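# Find an amber-fault server or park at charger

## Task

Look along the aisle for a server whose front display glows amber rather than blue. If one does, finish standing before that server's cabinet so the server sits at the exact centre of the head_camera image, viewed head-on with its display facing the camera and barely angled, in sharp view and unobstructed, with the frame taking in the server's front from roughly its midpoint up to the display and all of the display. If no display is amber, finish parked within the taped charging area at the wall charger, with no part of the robot touching or overhanging the tape and the robot's front or back squarely facing the wall. In either case the plastic tote must remain upright, and the robot must not fall over or finish tilted.

## Robot and tools

Robot: a Hello Robot Stretch 3 with one telescoping arm on a lift mast. The arm reaches out to the robot's right, so the gripper goes forward only when the base drives. The base is 0.33 m long and 0.34 m wide with a rounded rear. It spins about the point midway between its two drive wheels, 0.05 m behind the front edge, and it cannot move sideways. With the arm retracted and the wrist folded, a turn sweeps a circle of radius 0.28 m. An unfolded, level wrist reaches beyond that circle.

Frames: the base frame has its origin on the floor between the drive wheels, x forward, y left, z up, in metres. hand_pose (link pinch, where the closed fingertips meet) is reported in this frame. The odometry frame is the base frame at the start. base_odometry counts wheel turns only, so slipping shows as travel. Heading is in rad, left positive. If turned_by_wheels and turned_by_imu differ by more than 0.15 rad, believe turned_by_imu. base_tilt gives lean in degrees, forward and right positive, with a fixed error of up to about 4.

Tool move: one action per call. base takes exactly one key: translate_m is a relative drive in metres from where the base last reported itself (forward positive, -3 to 3), or rotate_rad is a relative turn in radians (left positive, -6.4 to 6.4). joints takes absolute targets by name: lift_m 0 to 1.1; arm_m 0 to 0.52; wrist_yaw_rad -1.345 to 4.42 (0 along the arm, positive toward the front); wrist_pitch_rad -1.57 to 0.451 (negative tips down); wrist_roll_rad -2.911 to 2.918; gripper_m -0.089 to 0.179 (larger is wider); head_pan_rad -3.953 to 1.73 (0 forward, positive left, -1.57 along the arm); head_tilt_rad -1.53 to 0.419 (negative down). base and joints may be combined and start together. pace is "default" or "max"; speeds sets a per-motion top speed instead, capped at the max value. The base is limited to 0.10 m/s and 0.63 rad/s unless lift_m is under 0.30, arm_m under 0.03 and wrist_yaw_rad above 2.54. contact_limits (effort %, 1 to 100) go next to their own command: arm_m and translate_m/rotate_rad take a number, lift_m takes {"down": n, "up": n}. {"servos": "reboot"} is sent alone to revive joints that switched off. cameras picks which images come back (head_camera, nav_camera, wrist_camera, all; [] for none). blocking false returns at once while motion continues; a later move overrides only the parts it names. Unknown keys make the call invalid; out-of-range values get it refused, and then the following move, wait and finished_scene calls of that reply are skipped, as they are after an unrequested stop.

Other tools: wait(seconds 0 to 10) just observes and returns early once motion settles. stop brakes all running motions, which then report "stopped". zoom_image(camera, region [x0,y0,x1,y1] in pixels from the top-left, at most 504 by 504) enlarges part of the newest image of a camera that was included. read_manual returns only licence text. finished_scene(scene) ends the current scene with its number; the result usually reports success and gives the next task.

Results: the move line reads "done" or the worst status. Statuses: done, moving, off_target (rested short and may still push), contact_stop (joint went slack), time_out, torque_fault (servo off until reboot), stopped. on_its_own lists what happened uninvited; "held at" is a target, not a reading. motor_effort is % of max with the last action's peak in brackets; positive wheel effort pushes forward. lidar_m gives 12 distances in 30-degree sectors, first straight ahead, counter-clockwise (4th left, 7th behind, 10th right), seen at 0.17 m height; "-" means nothing seen or something nearer than 0.15 m. wrist_depth_mm and head_depth_mm are 7x7 grids of median depth in mm. Images: head_camera arrives rotated, turn it a quarter clockwise to view upright; nav_camera needs a quarter counterclockwise. Both follow head pan and tilt.

For this job, drive with the arm stowed, pan the head to inspect displays (zoom to judge amber versus blue), then either centre on the faulty server with the base square to its front, or back or drive squarely into the taped bay clear of the tape.

Avoid: pushing the arm into fixed things with the gripper above about 0.45 m (tipping), driving while the gripper hooks something, lowering the lift without a low down limit onto obstacles, and knocking the tote over. Before folding or unfolding the wrist, put lift_m between 0.32 and 0.95, wrist_pitch_rad at -0.4 and roll near 0. With yaw below -0.4 keep pitch at -0.5 or lower. Head and wrist have no contact stop and can burn out if they press. Drops, slams, hard hits and strong pushes are penalised.

Each tool is called as name(argument=value, ...) on one line, values as JSON.

## Session

move()

Scene clock: 0.00 s.
base_odometry: x=+0.000 y=+0.000 heading=+0.000
turned_by_wheels: +0.000
turned_by_imu: +0.000
base_tilt: forward=+1.1 right=-1.6
lidar_m: 0.87 1.47 1.30 0.85 0.78 0.79 0.99 2.04 1.23 1.36 2.66 0.85
head_depth_mm: 777 776 783 785 784 906 912 / 857 849 843 836 829 822 818 / 974 965 957 947 943 931 926 / 1597 1118 1106 1097 1087 1072 1058 / 1762 1329 1310 1292 1274 1264 1244 / 1646 1631 1619 1576 1561 1536 1511 / 1543 1545 1563 1581 1596 1604 1615
base_status: not commanded
joint_positions: lift_m=+0.445 arm_m=+0.001 wrist_yaw_rad=+2.826 wrist_pitch_rad=-0.448 wrist_roll_rad=+0.000 gripper_m=+0.037 head_pan_rad=+0.000 head_tilt_rad=-0.003
joint_status: not commanded
measured_speeds: all 0
motor_effort: left_wheel=-0.3 right_wheel=-0.3 lift_m=+21.6 arm_m=-3.7 wrist_yaw_rad=+0.2 wrist_pitch_rad=+3.0 wrist_roll_rad=+0.1 gripper_m=+0.1 head_pan_rad=+0.7 head_tilt_rad=+7.3
hand_pose: x=+0.0471 y=+0.0640 z=+0.4511 quat_wxyz=(+0.264, +0.705, +0.047, +0.656) (m; base frame)
wrist_depth_mm: 675 - - - - - - / 156 - - - - - - / 151 - - - - - - / 161 183 - - - - - / 175 188 151 150 150 - - / - 211 129 - 126 - - / - 219 110 - - 91 -
pictures: head_camera (sideways), nav_camera (sideways), wrist_camera
Images, in order (width x height): head_camera 896x504, nav_camera 672x504, wrist_camera 644x364.

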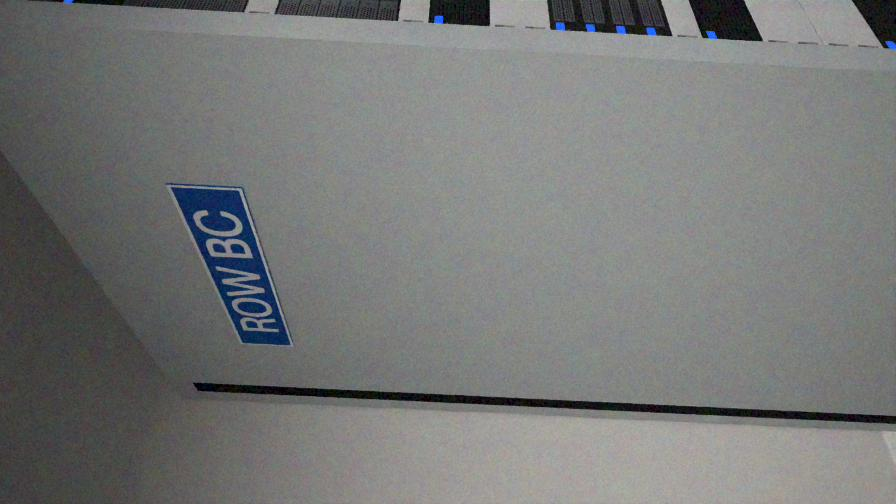

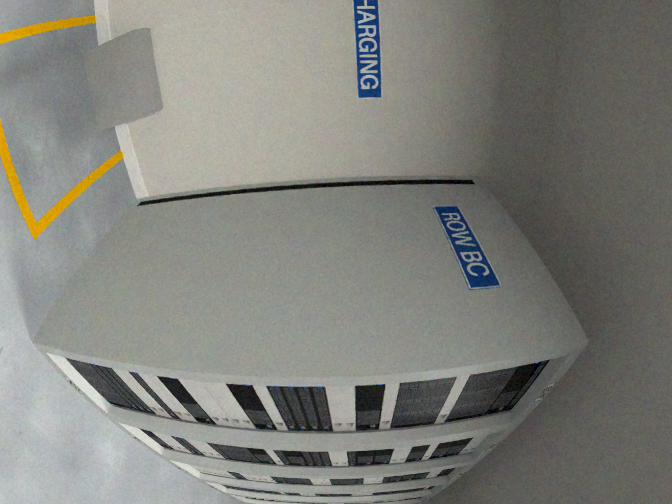

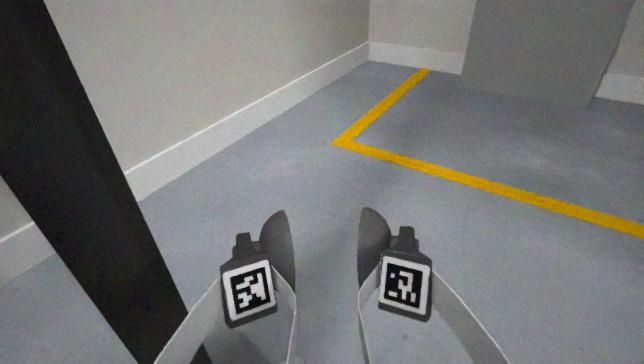

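move(joints={"head_pan_rad": 1.57, "head_tilt_rad": -0.3})

move(joints={"head_pan_rad": -1.57, "head_tilt_rad": -0.3})

move(joints={"head_pan_rad": -3.14, "head_tilt_rad": -0.3}, cameras=["head_camera","nav_camera"])

Scene clock: 5.77 s.
move: done
base_odometry: x=+0.000 y=+0.000 heading=+0.000
turned_by_wheels: +0.000
turned_by_imu: +0.001
base_tilt: forward=+1.0 right=-1.5
lidar_m: 0.87 1.47 1.29 0.85 0.78 0.79 0.99 2.05 1.23 1.35 2.66 0.85
head_depth_mm: 999 1086 1187 1298 1449 1632 1496 / 919 991 1072 1165 1286 1420 1467 / 852 911 980 1059 1156 1263 1366 / 789 841 901 968 1049 1139 1254 / 739 781 836 891 956 1029 1122 / 692 732 775 828 889 950 1025 / 654 687 723 769 817 875 939
base_status: not commanded
joint_positions: lift_m=+0.445 arm_m=+0.001 wrist_yaw_rad=+2.826 wrist_pitch_rad=-0.448 wrist_roll_rad=+0.000 gripper_m=+0.037 head_pan_rad=+1.603 head_tilt_rad=-0.299
joint_status: all done
measured_speeds: all 0
motor_effort: left_wheel=+1.3(1.4) right_wheel=-0.1(0.7) lift_m=+27.9(27.9) arm_m=-8.6(8.8) wrist_yaw_rad=+0.4(0.6) wrist_pitch_rad=+2.6(3.3) wrist_roll_rad=+0.3(0.3) gripper_m=+0.3(0.5) head_pan_rad=-1.1(4.3) head_tilt_rad=-1.8(6.5)
hand_pose: x=+0.0471 y=+0.0640 z=+0.4511 quat_wxyz=(+0.264, +0.705, +0.047, +0.656) (m; base frame)
wrist_depth_mm: 690 - - - - - - / 156 - - - - - - / 150 - - - - - - / 161 182 - - - - - / 174 188 151 150 150 - - / - 211 129 - 125 - - / - 219 110 - - 91 -
pictures: head_camera (sideways), nav_camera (sideways), wrist_camera
Images, in order (width x height): head_camera 896x504, nav_camera 672x504, wrist_camera 644x364.

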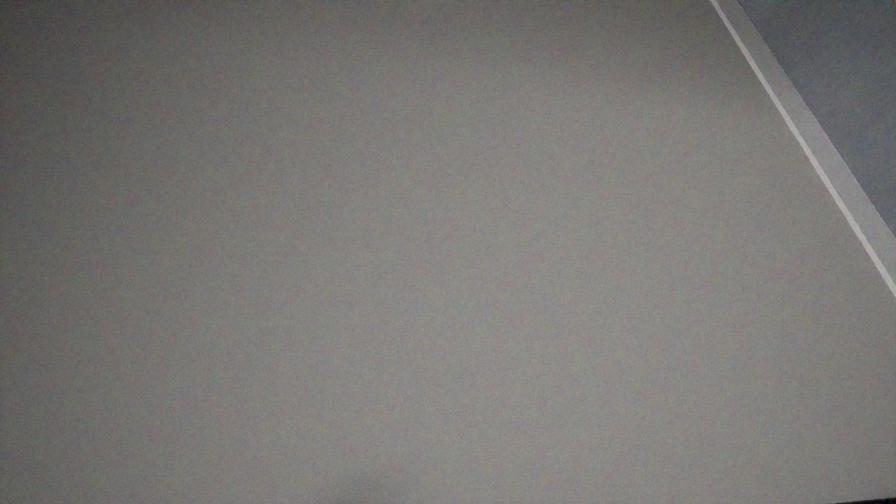

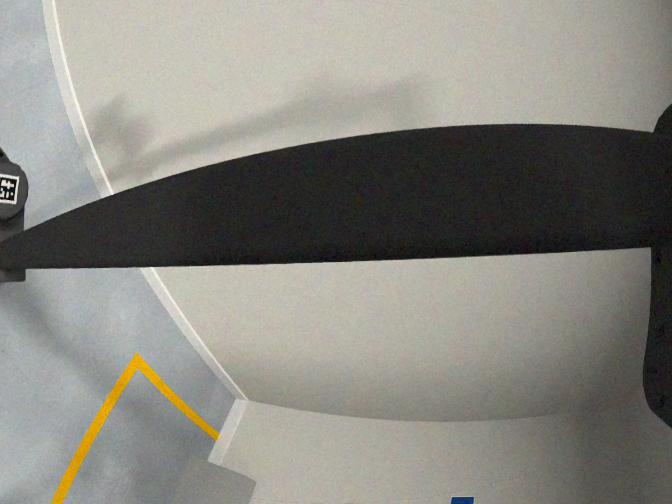

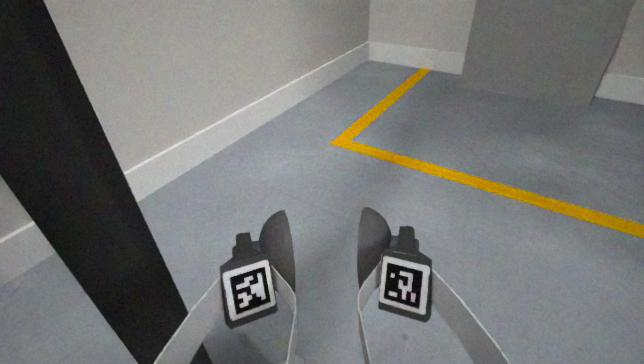

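Scene clock: 8.67 s.
move: done
base_odometry: x=+0.000 y=+0.000 heading=+0.000
turned_by_wheels: +0.000
turned_by_imu: +0.001
base_tilt: forward=+1.0 right=-1.8
lidar_m: 0.87 1.47 1.30 0.85 0.78 0.79 0.99 2.04 1.23 1.35 2.65 0.85
head_depth_mm: 1094 1077 1141 1211 1365 1546 1476 / 1211 1255 1304 1355 1416 1430 1461 / 1347 1414 1472 1552 1624 1677 1478 / 1547 1615 1613 1739 1808 1831 1463 / 1781 1855 1997 2125 2237 1856 1448 / 2151 2267 2474 2610 2550 1844 1445 / 2934 2788 3090 3223 2535 1826 1436
base_status: not commanded
joint_positions: lift_m=+0.445 arm_m=+0.001 wrist_yaw_rad=+2.826 wrist_pitch_rad=-0.448 wrist_roll_rad=+0.000 gripper_m=+0.037 head_pan_rad=-1.582 head_tilt_rad=-0.300
joint_status: all done
measured_speeds: translate_m=+0.000 rotate_rad=+0.000 lift_m=+0.000 arm_m=+0.000 wrist_yaw_rad=+0.000 wrist_pitch_rad=+0.000 wrist_roll_rad=+0.000 head_pan_rad=+0.024 head_tilt_rad=+0.000
motor_effort: left_wheel=+1.1(1.2) right_wheel=-0.5(0.9) lift_m=+31.7(32.2) arm_m=-12.2(12.2) wrist_yaw_rad=-0.2(0.7) wrist_pitch_rad=+3.0(3.0) wrist_roll_rad=+0.3(0.5) gripper_m=+0.0(0.9) head_pan_rad=+2.2(5.3) head_tilt_rad=-1.3(4.4)
hand_pose: x=+0.0471 y=+0.0640 z=+0.4511 quat_wxyz=(+0.264, +0.705, +0.047, +0.656) (m; base frame)
wrist_depth_mm: 683 - - - - - - / 156 - - - - - - / 151 - - - - - - / 161 182 - - - - - / 176 188 151 150 150 - - / - 212 129 - 126 - - / - 220 109 - - 91 -
pictures: head_camera (sideways), nav_camera (sideways), wrist_camera
Images, in order (width x height): head_camera 896x504, nav_camera 672x504, wrist_camera 644x364.

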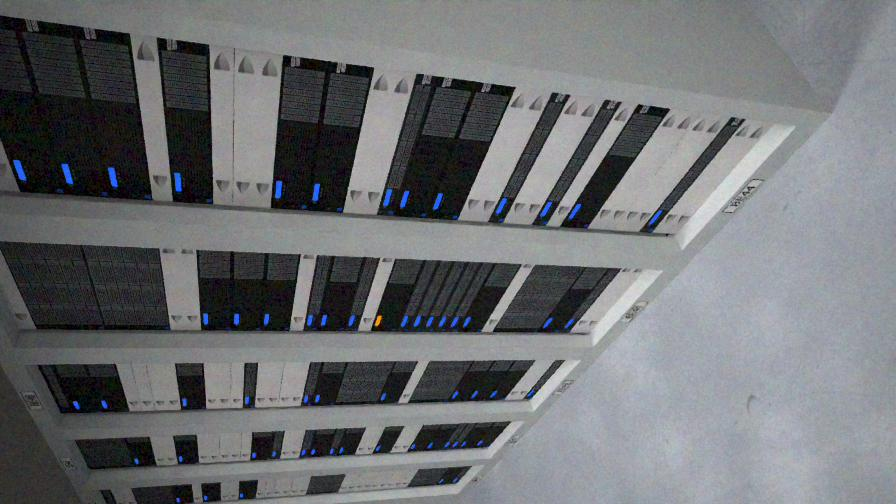

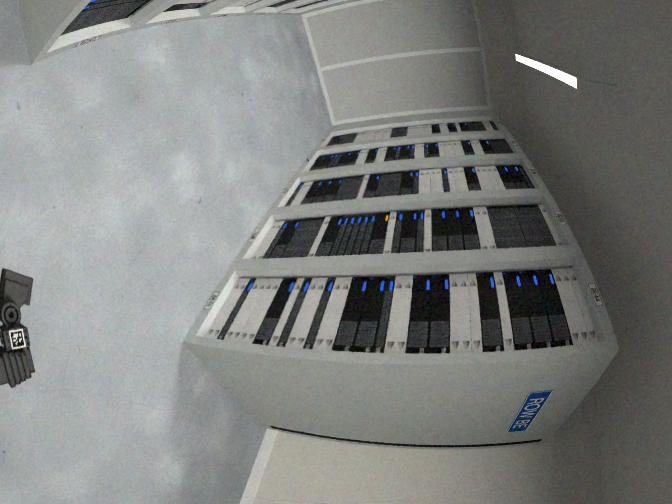

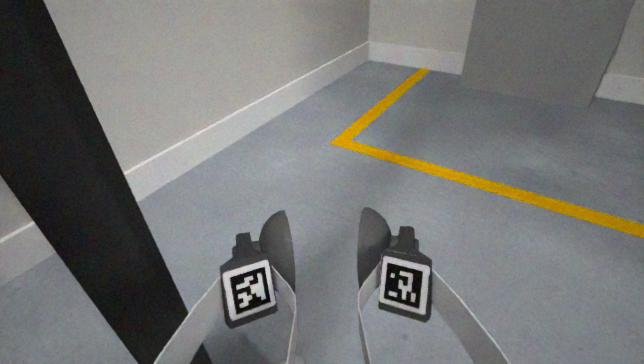

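Scene clock: 9.90 s.
move: done
base_odometry: x=+0.000 y=+0.000 heading=+0.000
turned_by_wheels: +0.000
turned_by_imu: +0.000
base_tilt: forward=+1.1 right=-1.9
lidar_m: 0.87 1.47 1.29 0.85 0.78 0.79 0.99 2.04 1.23 1.35 2.65 0.85
head_depth_mm: 774 800 829 860 894 930 971 / 853 891 926 959 1003 1051 1102 / 953 994 1043 1096 1145 1208 1273 / 1083 1133 1186 1261 1339 1414 1417 / 1243 1320 1397 1484 1594 1677 1457 / 1476 1572 1694 1822 1964 1840 1446 / 1792 1917 2048 2180 2284 1826 1433
base_status: not commanded
joint_positions: lift_m=+0.445 arm_m=+0.001 wrist_yaw_rad=+2.826 wrist_pitch_rad=-0.448 wrist_roll_rad=+0.000 gripper_m=+0.037 head_pan_rad=-3.175 head_tilt_rad=-0.300
joint_status: all done
measured_speeds: all 0
motor_effort: left_wheel=-0.4(2.1) right_wheel=-0.4(0.8) lift_m=+33.5(33.6) arm_m=-13.9(13.9) wrist_yaw_rad=-0.6(0.6) wrist_pitch_rad=+2.8(3.1) wrist_roll_rad=+0.1(0.3) gripper_m=+0.0(0.5) head_pan_rad=+2.2(4.5) head_tilt_rad=-1.0(4.0)
hand_pose: x=+0.0471 y=+0.0640 z=+0.4511 quat_wxyz=(+0.264, +0.705, +0.047, +0.656) (m; base frame)
wrist_depth_mm: 698 - - - - - - / 157 - - - - - - / 151 - - - - - - / 160 182 - - - - - / 175 188 152 150 150 - - / - 211 129 - 126 - - / - 221 110 - - 91 -
pictures: head_camera (sideways), nav_camera (sideways)
Images, in order (width x height): head_camera 896x504, nav_camera 672x504.

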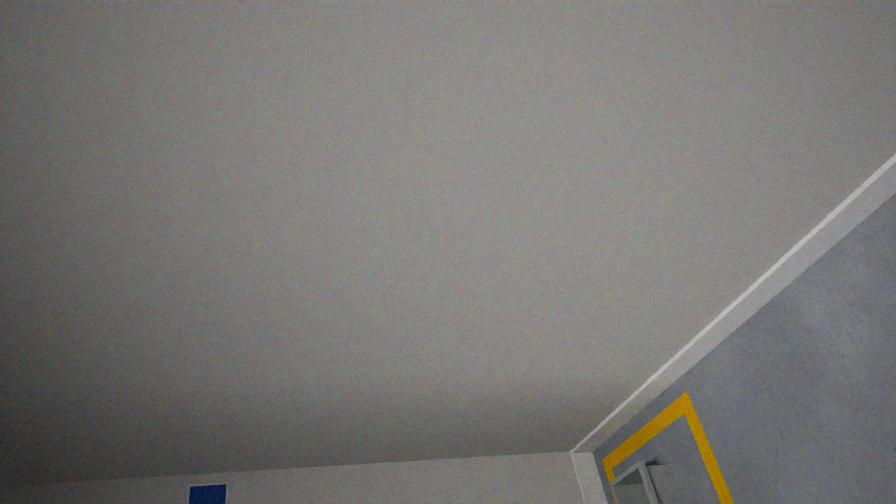

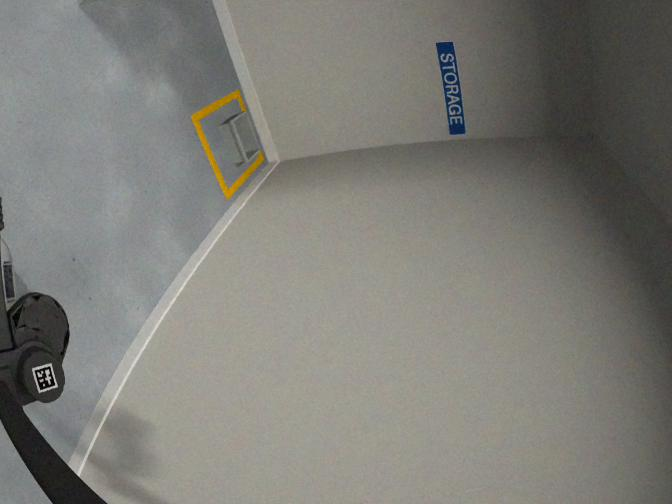

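move(base={"rotate_rad": -0.91}, joints={"lift_m": 0.28, "head_pan_rad": 0, "head_tilt_rad": -0.5}, pace="max", cameras=["head_camera","nav_camera"])

Scene clock: 45.17 s.
move: done
base_odometry: x=+0.000 y=+0.000 heading=-0.910
turned_by_wheels: -0.910
turned_by_imu: -0.924
base_tilt: forward=+1.1 right=-1.7
lidar_m: 1.91 0.85 0.98 1.47 1.11 0.81 0.78 0.81 1.11 2.14 1.23 1.52
head_depth_mm: 3203 3359 3380 2725 1974 1556 1277 / 3301 3597 3938 2692 1982 1536 1276 / 3339 3651 3883 2679 1961 1535 1266 / 3360 3681 3854 2619 1951 1524 1259 / 3097 3391 3446 2645 1916 1524 1255 / 1891 1823 1943 2086 1863 1517 1254 / 1352 1401 1305 1413 1543 1425 1244
base_status: done
joint_positions: lift_m=+0.280 arm_m=+0.001 wrist_yaw_rad=+2.826 wrist_pitch_rad=-0.450 wrist_roll_rad=+0.000 gripper_m=+0.037 head_pan_rad=+0.012 head_tilt_rad=-0.505
joint_status: all done
measured_speeds: translate_m=+0.000 rotate_rad=+0.000 lift_m=+0.000 arm_m=+0.000 wrist_yaw_rad=+0.000 wrist_pitch_rad=+0.000 wrist_roll_rad=+0.000 head_pan_rad=-0.024 head_tilt_rad=+0.000
motor_effort: left_wheel=+8.5(16.6) right_wheel=-8.4(17.2) lift_m=+22.0(33.5) arm_m=-16.2(16.9) wrist_yaw_rad=+0.6(0.7) wrist_pitch_rad=+3.5(3.5) wrist_roll_rad=+0.3(0.4) gripper_m=+0.2(0.6) head_pan_rad=-2.7(6.0) head_tilt_rad=+2.9(5.0)
hand_pose: x=+0.0471 y=+0.0638 z=+0.2856 quat_wxyz=(+0.264, +0.705, +0.048, +0.656) (m; base frame)
wrist_depth_mm: - - - - - - 816 / 158 - - - - - 892 / 150 - - - - - - / 160 177 - - - - - / 175 188 151 151 150 - - / - 211 130 147 125 - - / 259 231 249 251 - 91 -
pictures: head_camera (sideways), nav_camera (sideways)
Images, in order (width x height): head_camera 896x504, nav_camera 672x504.

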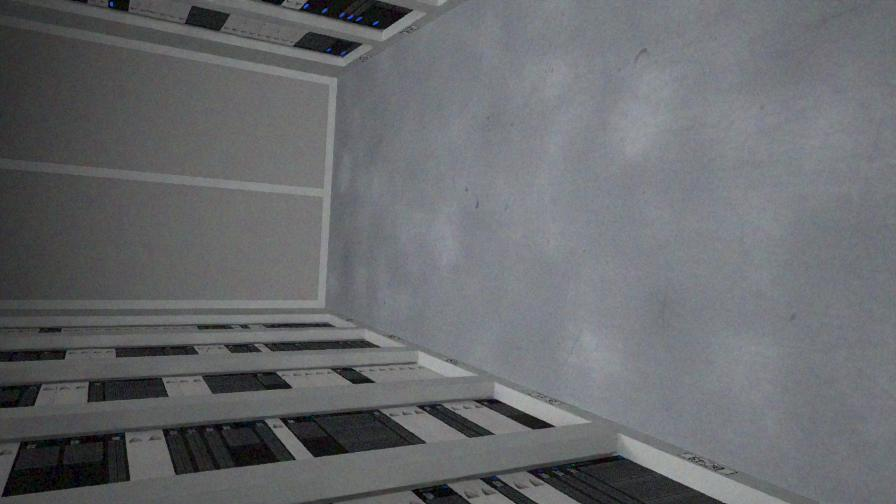

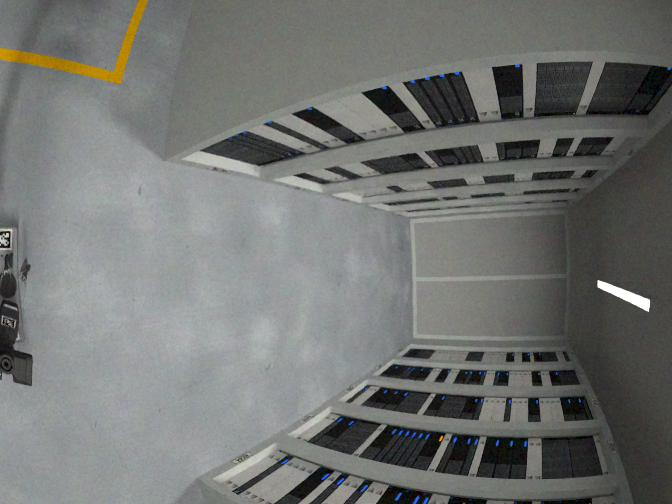

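move(base={"translate_m": 1.6}, joints={"head_pan_rad": -1.57, "head_tilt_rad": -0.4}, pace="max", cameras=["head_camera","nav_camera"])

Scene clock: 55.90 s.
move: done
base_odometry: x=+0.983 y=-1.263 heading=-0.909
turned_by_wheels: +0.000
turned_by_imu: +0.011
base_tilt: forward=+1.0 right=-1.4
lidar_m: 2.00 0.75 0.54 0.53 0.55 0.76 2.38 2.48 1.06 1.05 1.06 1.55
head_depth_mm: 861 912 966 1068 1208 1367 1369 / 881 950 1027 1102 1192 1310 1361 / 885 955 1035 1130 1241 1371 1354 / 888 961 1036 1134 1241 1379 1343 / 891 959 1043 1137 1250 1395 1342 / 867 933 1004 1092 1206 1337 1335 / 876 960 1037 1152 1274 1415 1326
base_status: done
joint_positions: lift_m=+0.280 arm_m=+0.001 wrist_yaw_rad=+2.826 wrist_pitch_rad=-0.450 wrist_roll_rad=+0.000 gripper_m=+0.037 head_pan_rad=-1.570 head_tilt_rad=-0.400
joint_status: all done
measured_speeds: all 0
motor_effort: left_wheel=+3.6(16.8) right_wheel=-1.7(10.1) lift_m=+34.6(37.4) arm_m=-14.4(16.2) wrist_yaw_rad=+0.6(1.0) wrist_pitch_rad=+3.4(3.5) wrist_roll_rad=+0.1(0.4) gripper_m=+0.7(0.8) head_pan_rad=+3.3(5.0) head_tilt_rad=-2.1(5.5)
hand_pose: x=+0.0471 y=+0.0638 z=+0.2856 quat_wxyz=(+0.264, +0.705, +0.048, +0.656) (m; base frame)
wrist_depth_mm: 460 501 534 566 583 700 753 / 158 531 586 616 685 774 838 / 151 580 628 665 678 - - / 161 607 634 675 - - - / 175 193 154 151 150 - - / - 212 129 148 126 - - / 258 229 251 253 - 91 -
pictures: head_camera (sideways), nav_camera (sideways)
Images, in order (width x height): head_camera 896x504, nav_camera 672x504.

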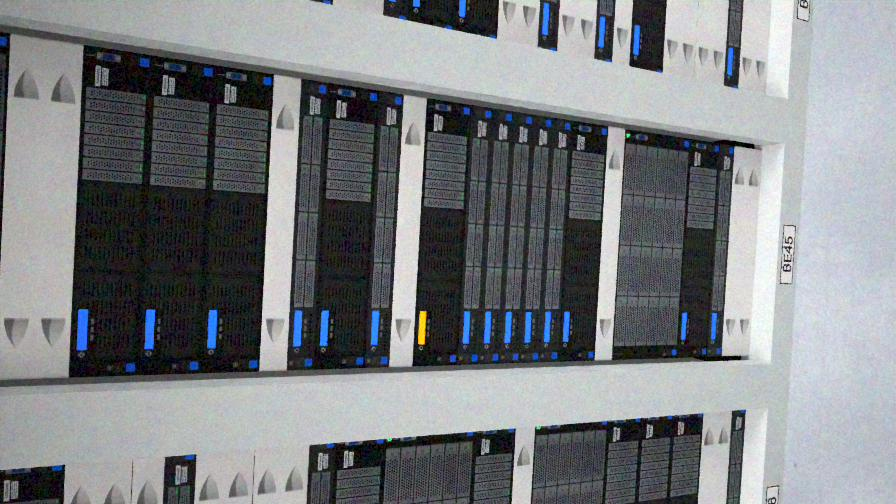

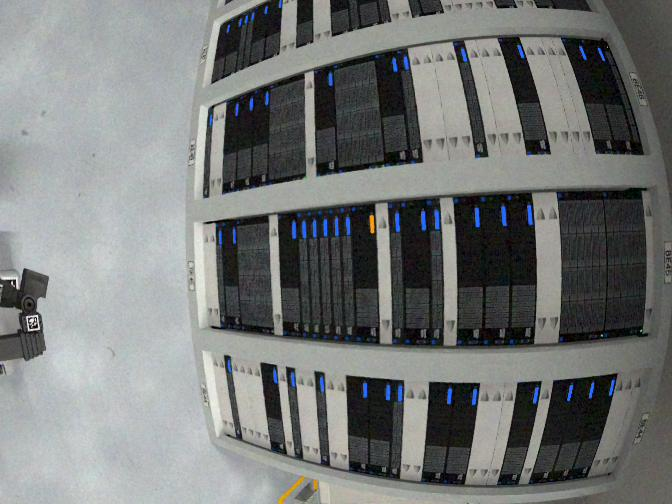

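move(joints={"head_tilt_rad": -0.389, "head_pan_rad": -1.55}, cameras=["head_camera"])

zoom_image(camera="head_camera", region=[360, 80, 640, 400])

Scene clock: 62.00 s.
move: done
base_odometry: x=+0.983 y=-1.263 heading=-0.909
turned_by_wheels: +0.000
turned_by_imu: +0.001
base_tilt: forward=+1.0 right=-1.6
lidar_m: 1.99 0.75 0.54 0.53 0.56 0.76 2.38 2.48 1.06 1.05 1.06 1.54
head_depth_mm: 870 920 970 1048 1185 1352 1361 / 881 948 1025 1117 1203 1311 1356 / 882 950 1033 1127 1232 1368 1351 / 890 963 1036 1135 1246 1378 1349 / 896 961 1046 1141 1276 1389 1349 / 858 926 994 1099 1206 1365 1339 / 895 976 1060 1161 1275 1418 1330
base_status: not commanded
joint_positions: lift_m=+0.280 arm_m=+0.001 wrist_yaw_rad=+2.826 wrist_pitch_rad=-0.450 wrist_roll_rad=+0.000 gripper_m=+0.037 head_pan_rad=-1.549 head_tilt_rad=-0.399
joint_status: all done
measured_speeds: all 0
motor_effort: left_wheel=+4.7(5.4) right_wheel=-2.2(2.2) lift_m=+29.5(29.9) arm_m=-13.3(14.0) wrist_yaw_rad=+0.2(0.7) wrist_pitch_rad=+3.4(3.4) wrist_roll_rad=+0.3(0.3) gripper_m=+0.2(0.5) head_pan_rad=+2.0(3.3) head_tilt_rad=+5.0(5.0)
hand_pose: x=+0.0471 y=+0.0638 z=+0.2856 quat_wxyz=(+0.264, +0.705, +0.048, +0.656) (m; base frame)
wrist_depth_mm: 464 489 528 571 575 691 759 / 159 530 569 618 677 778 832 / 150 570 633 676 683 - - / 162 599 637 672 - - - / 176 195 154 150 150 - - / - 211 129 148 125 - - / 256 230 249 252 - 91 -
pictures: head_camera (sideways)
Images, in order (width x height): head_camera 896x504.

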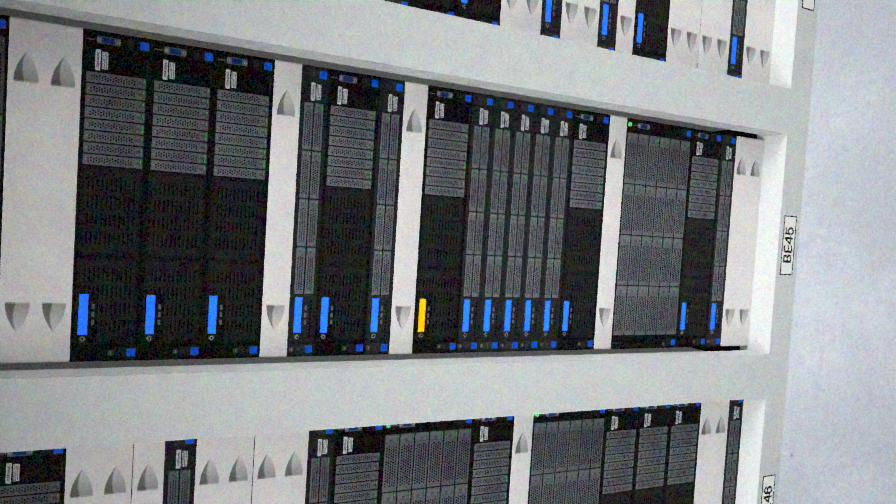

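Scaled by 1.575 from the camera's 896x504 image, which has a finer 1280x720 frame.

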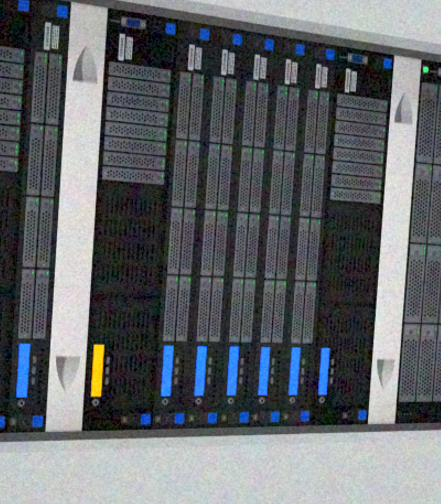

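finished_scene(scene=1)

The scene is finished: the task was done.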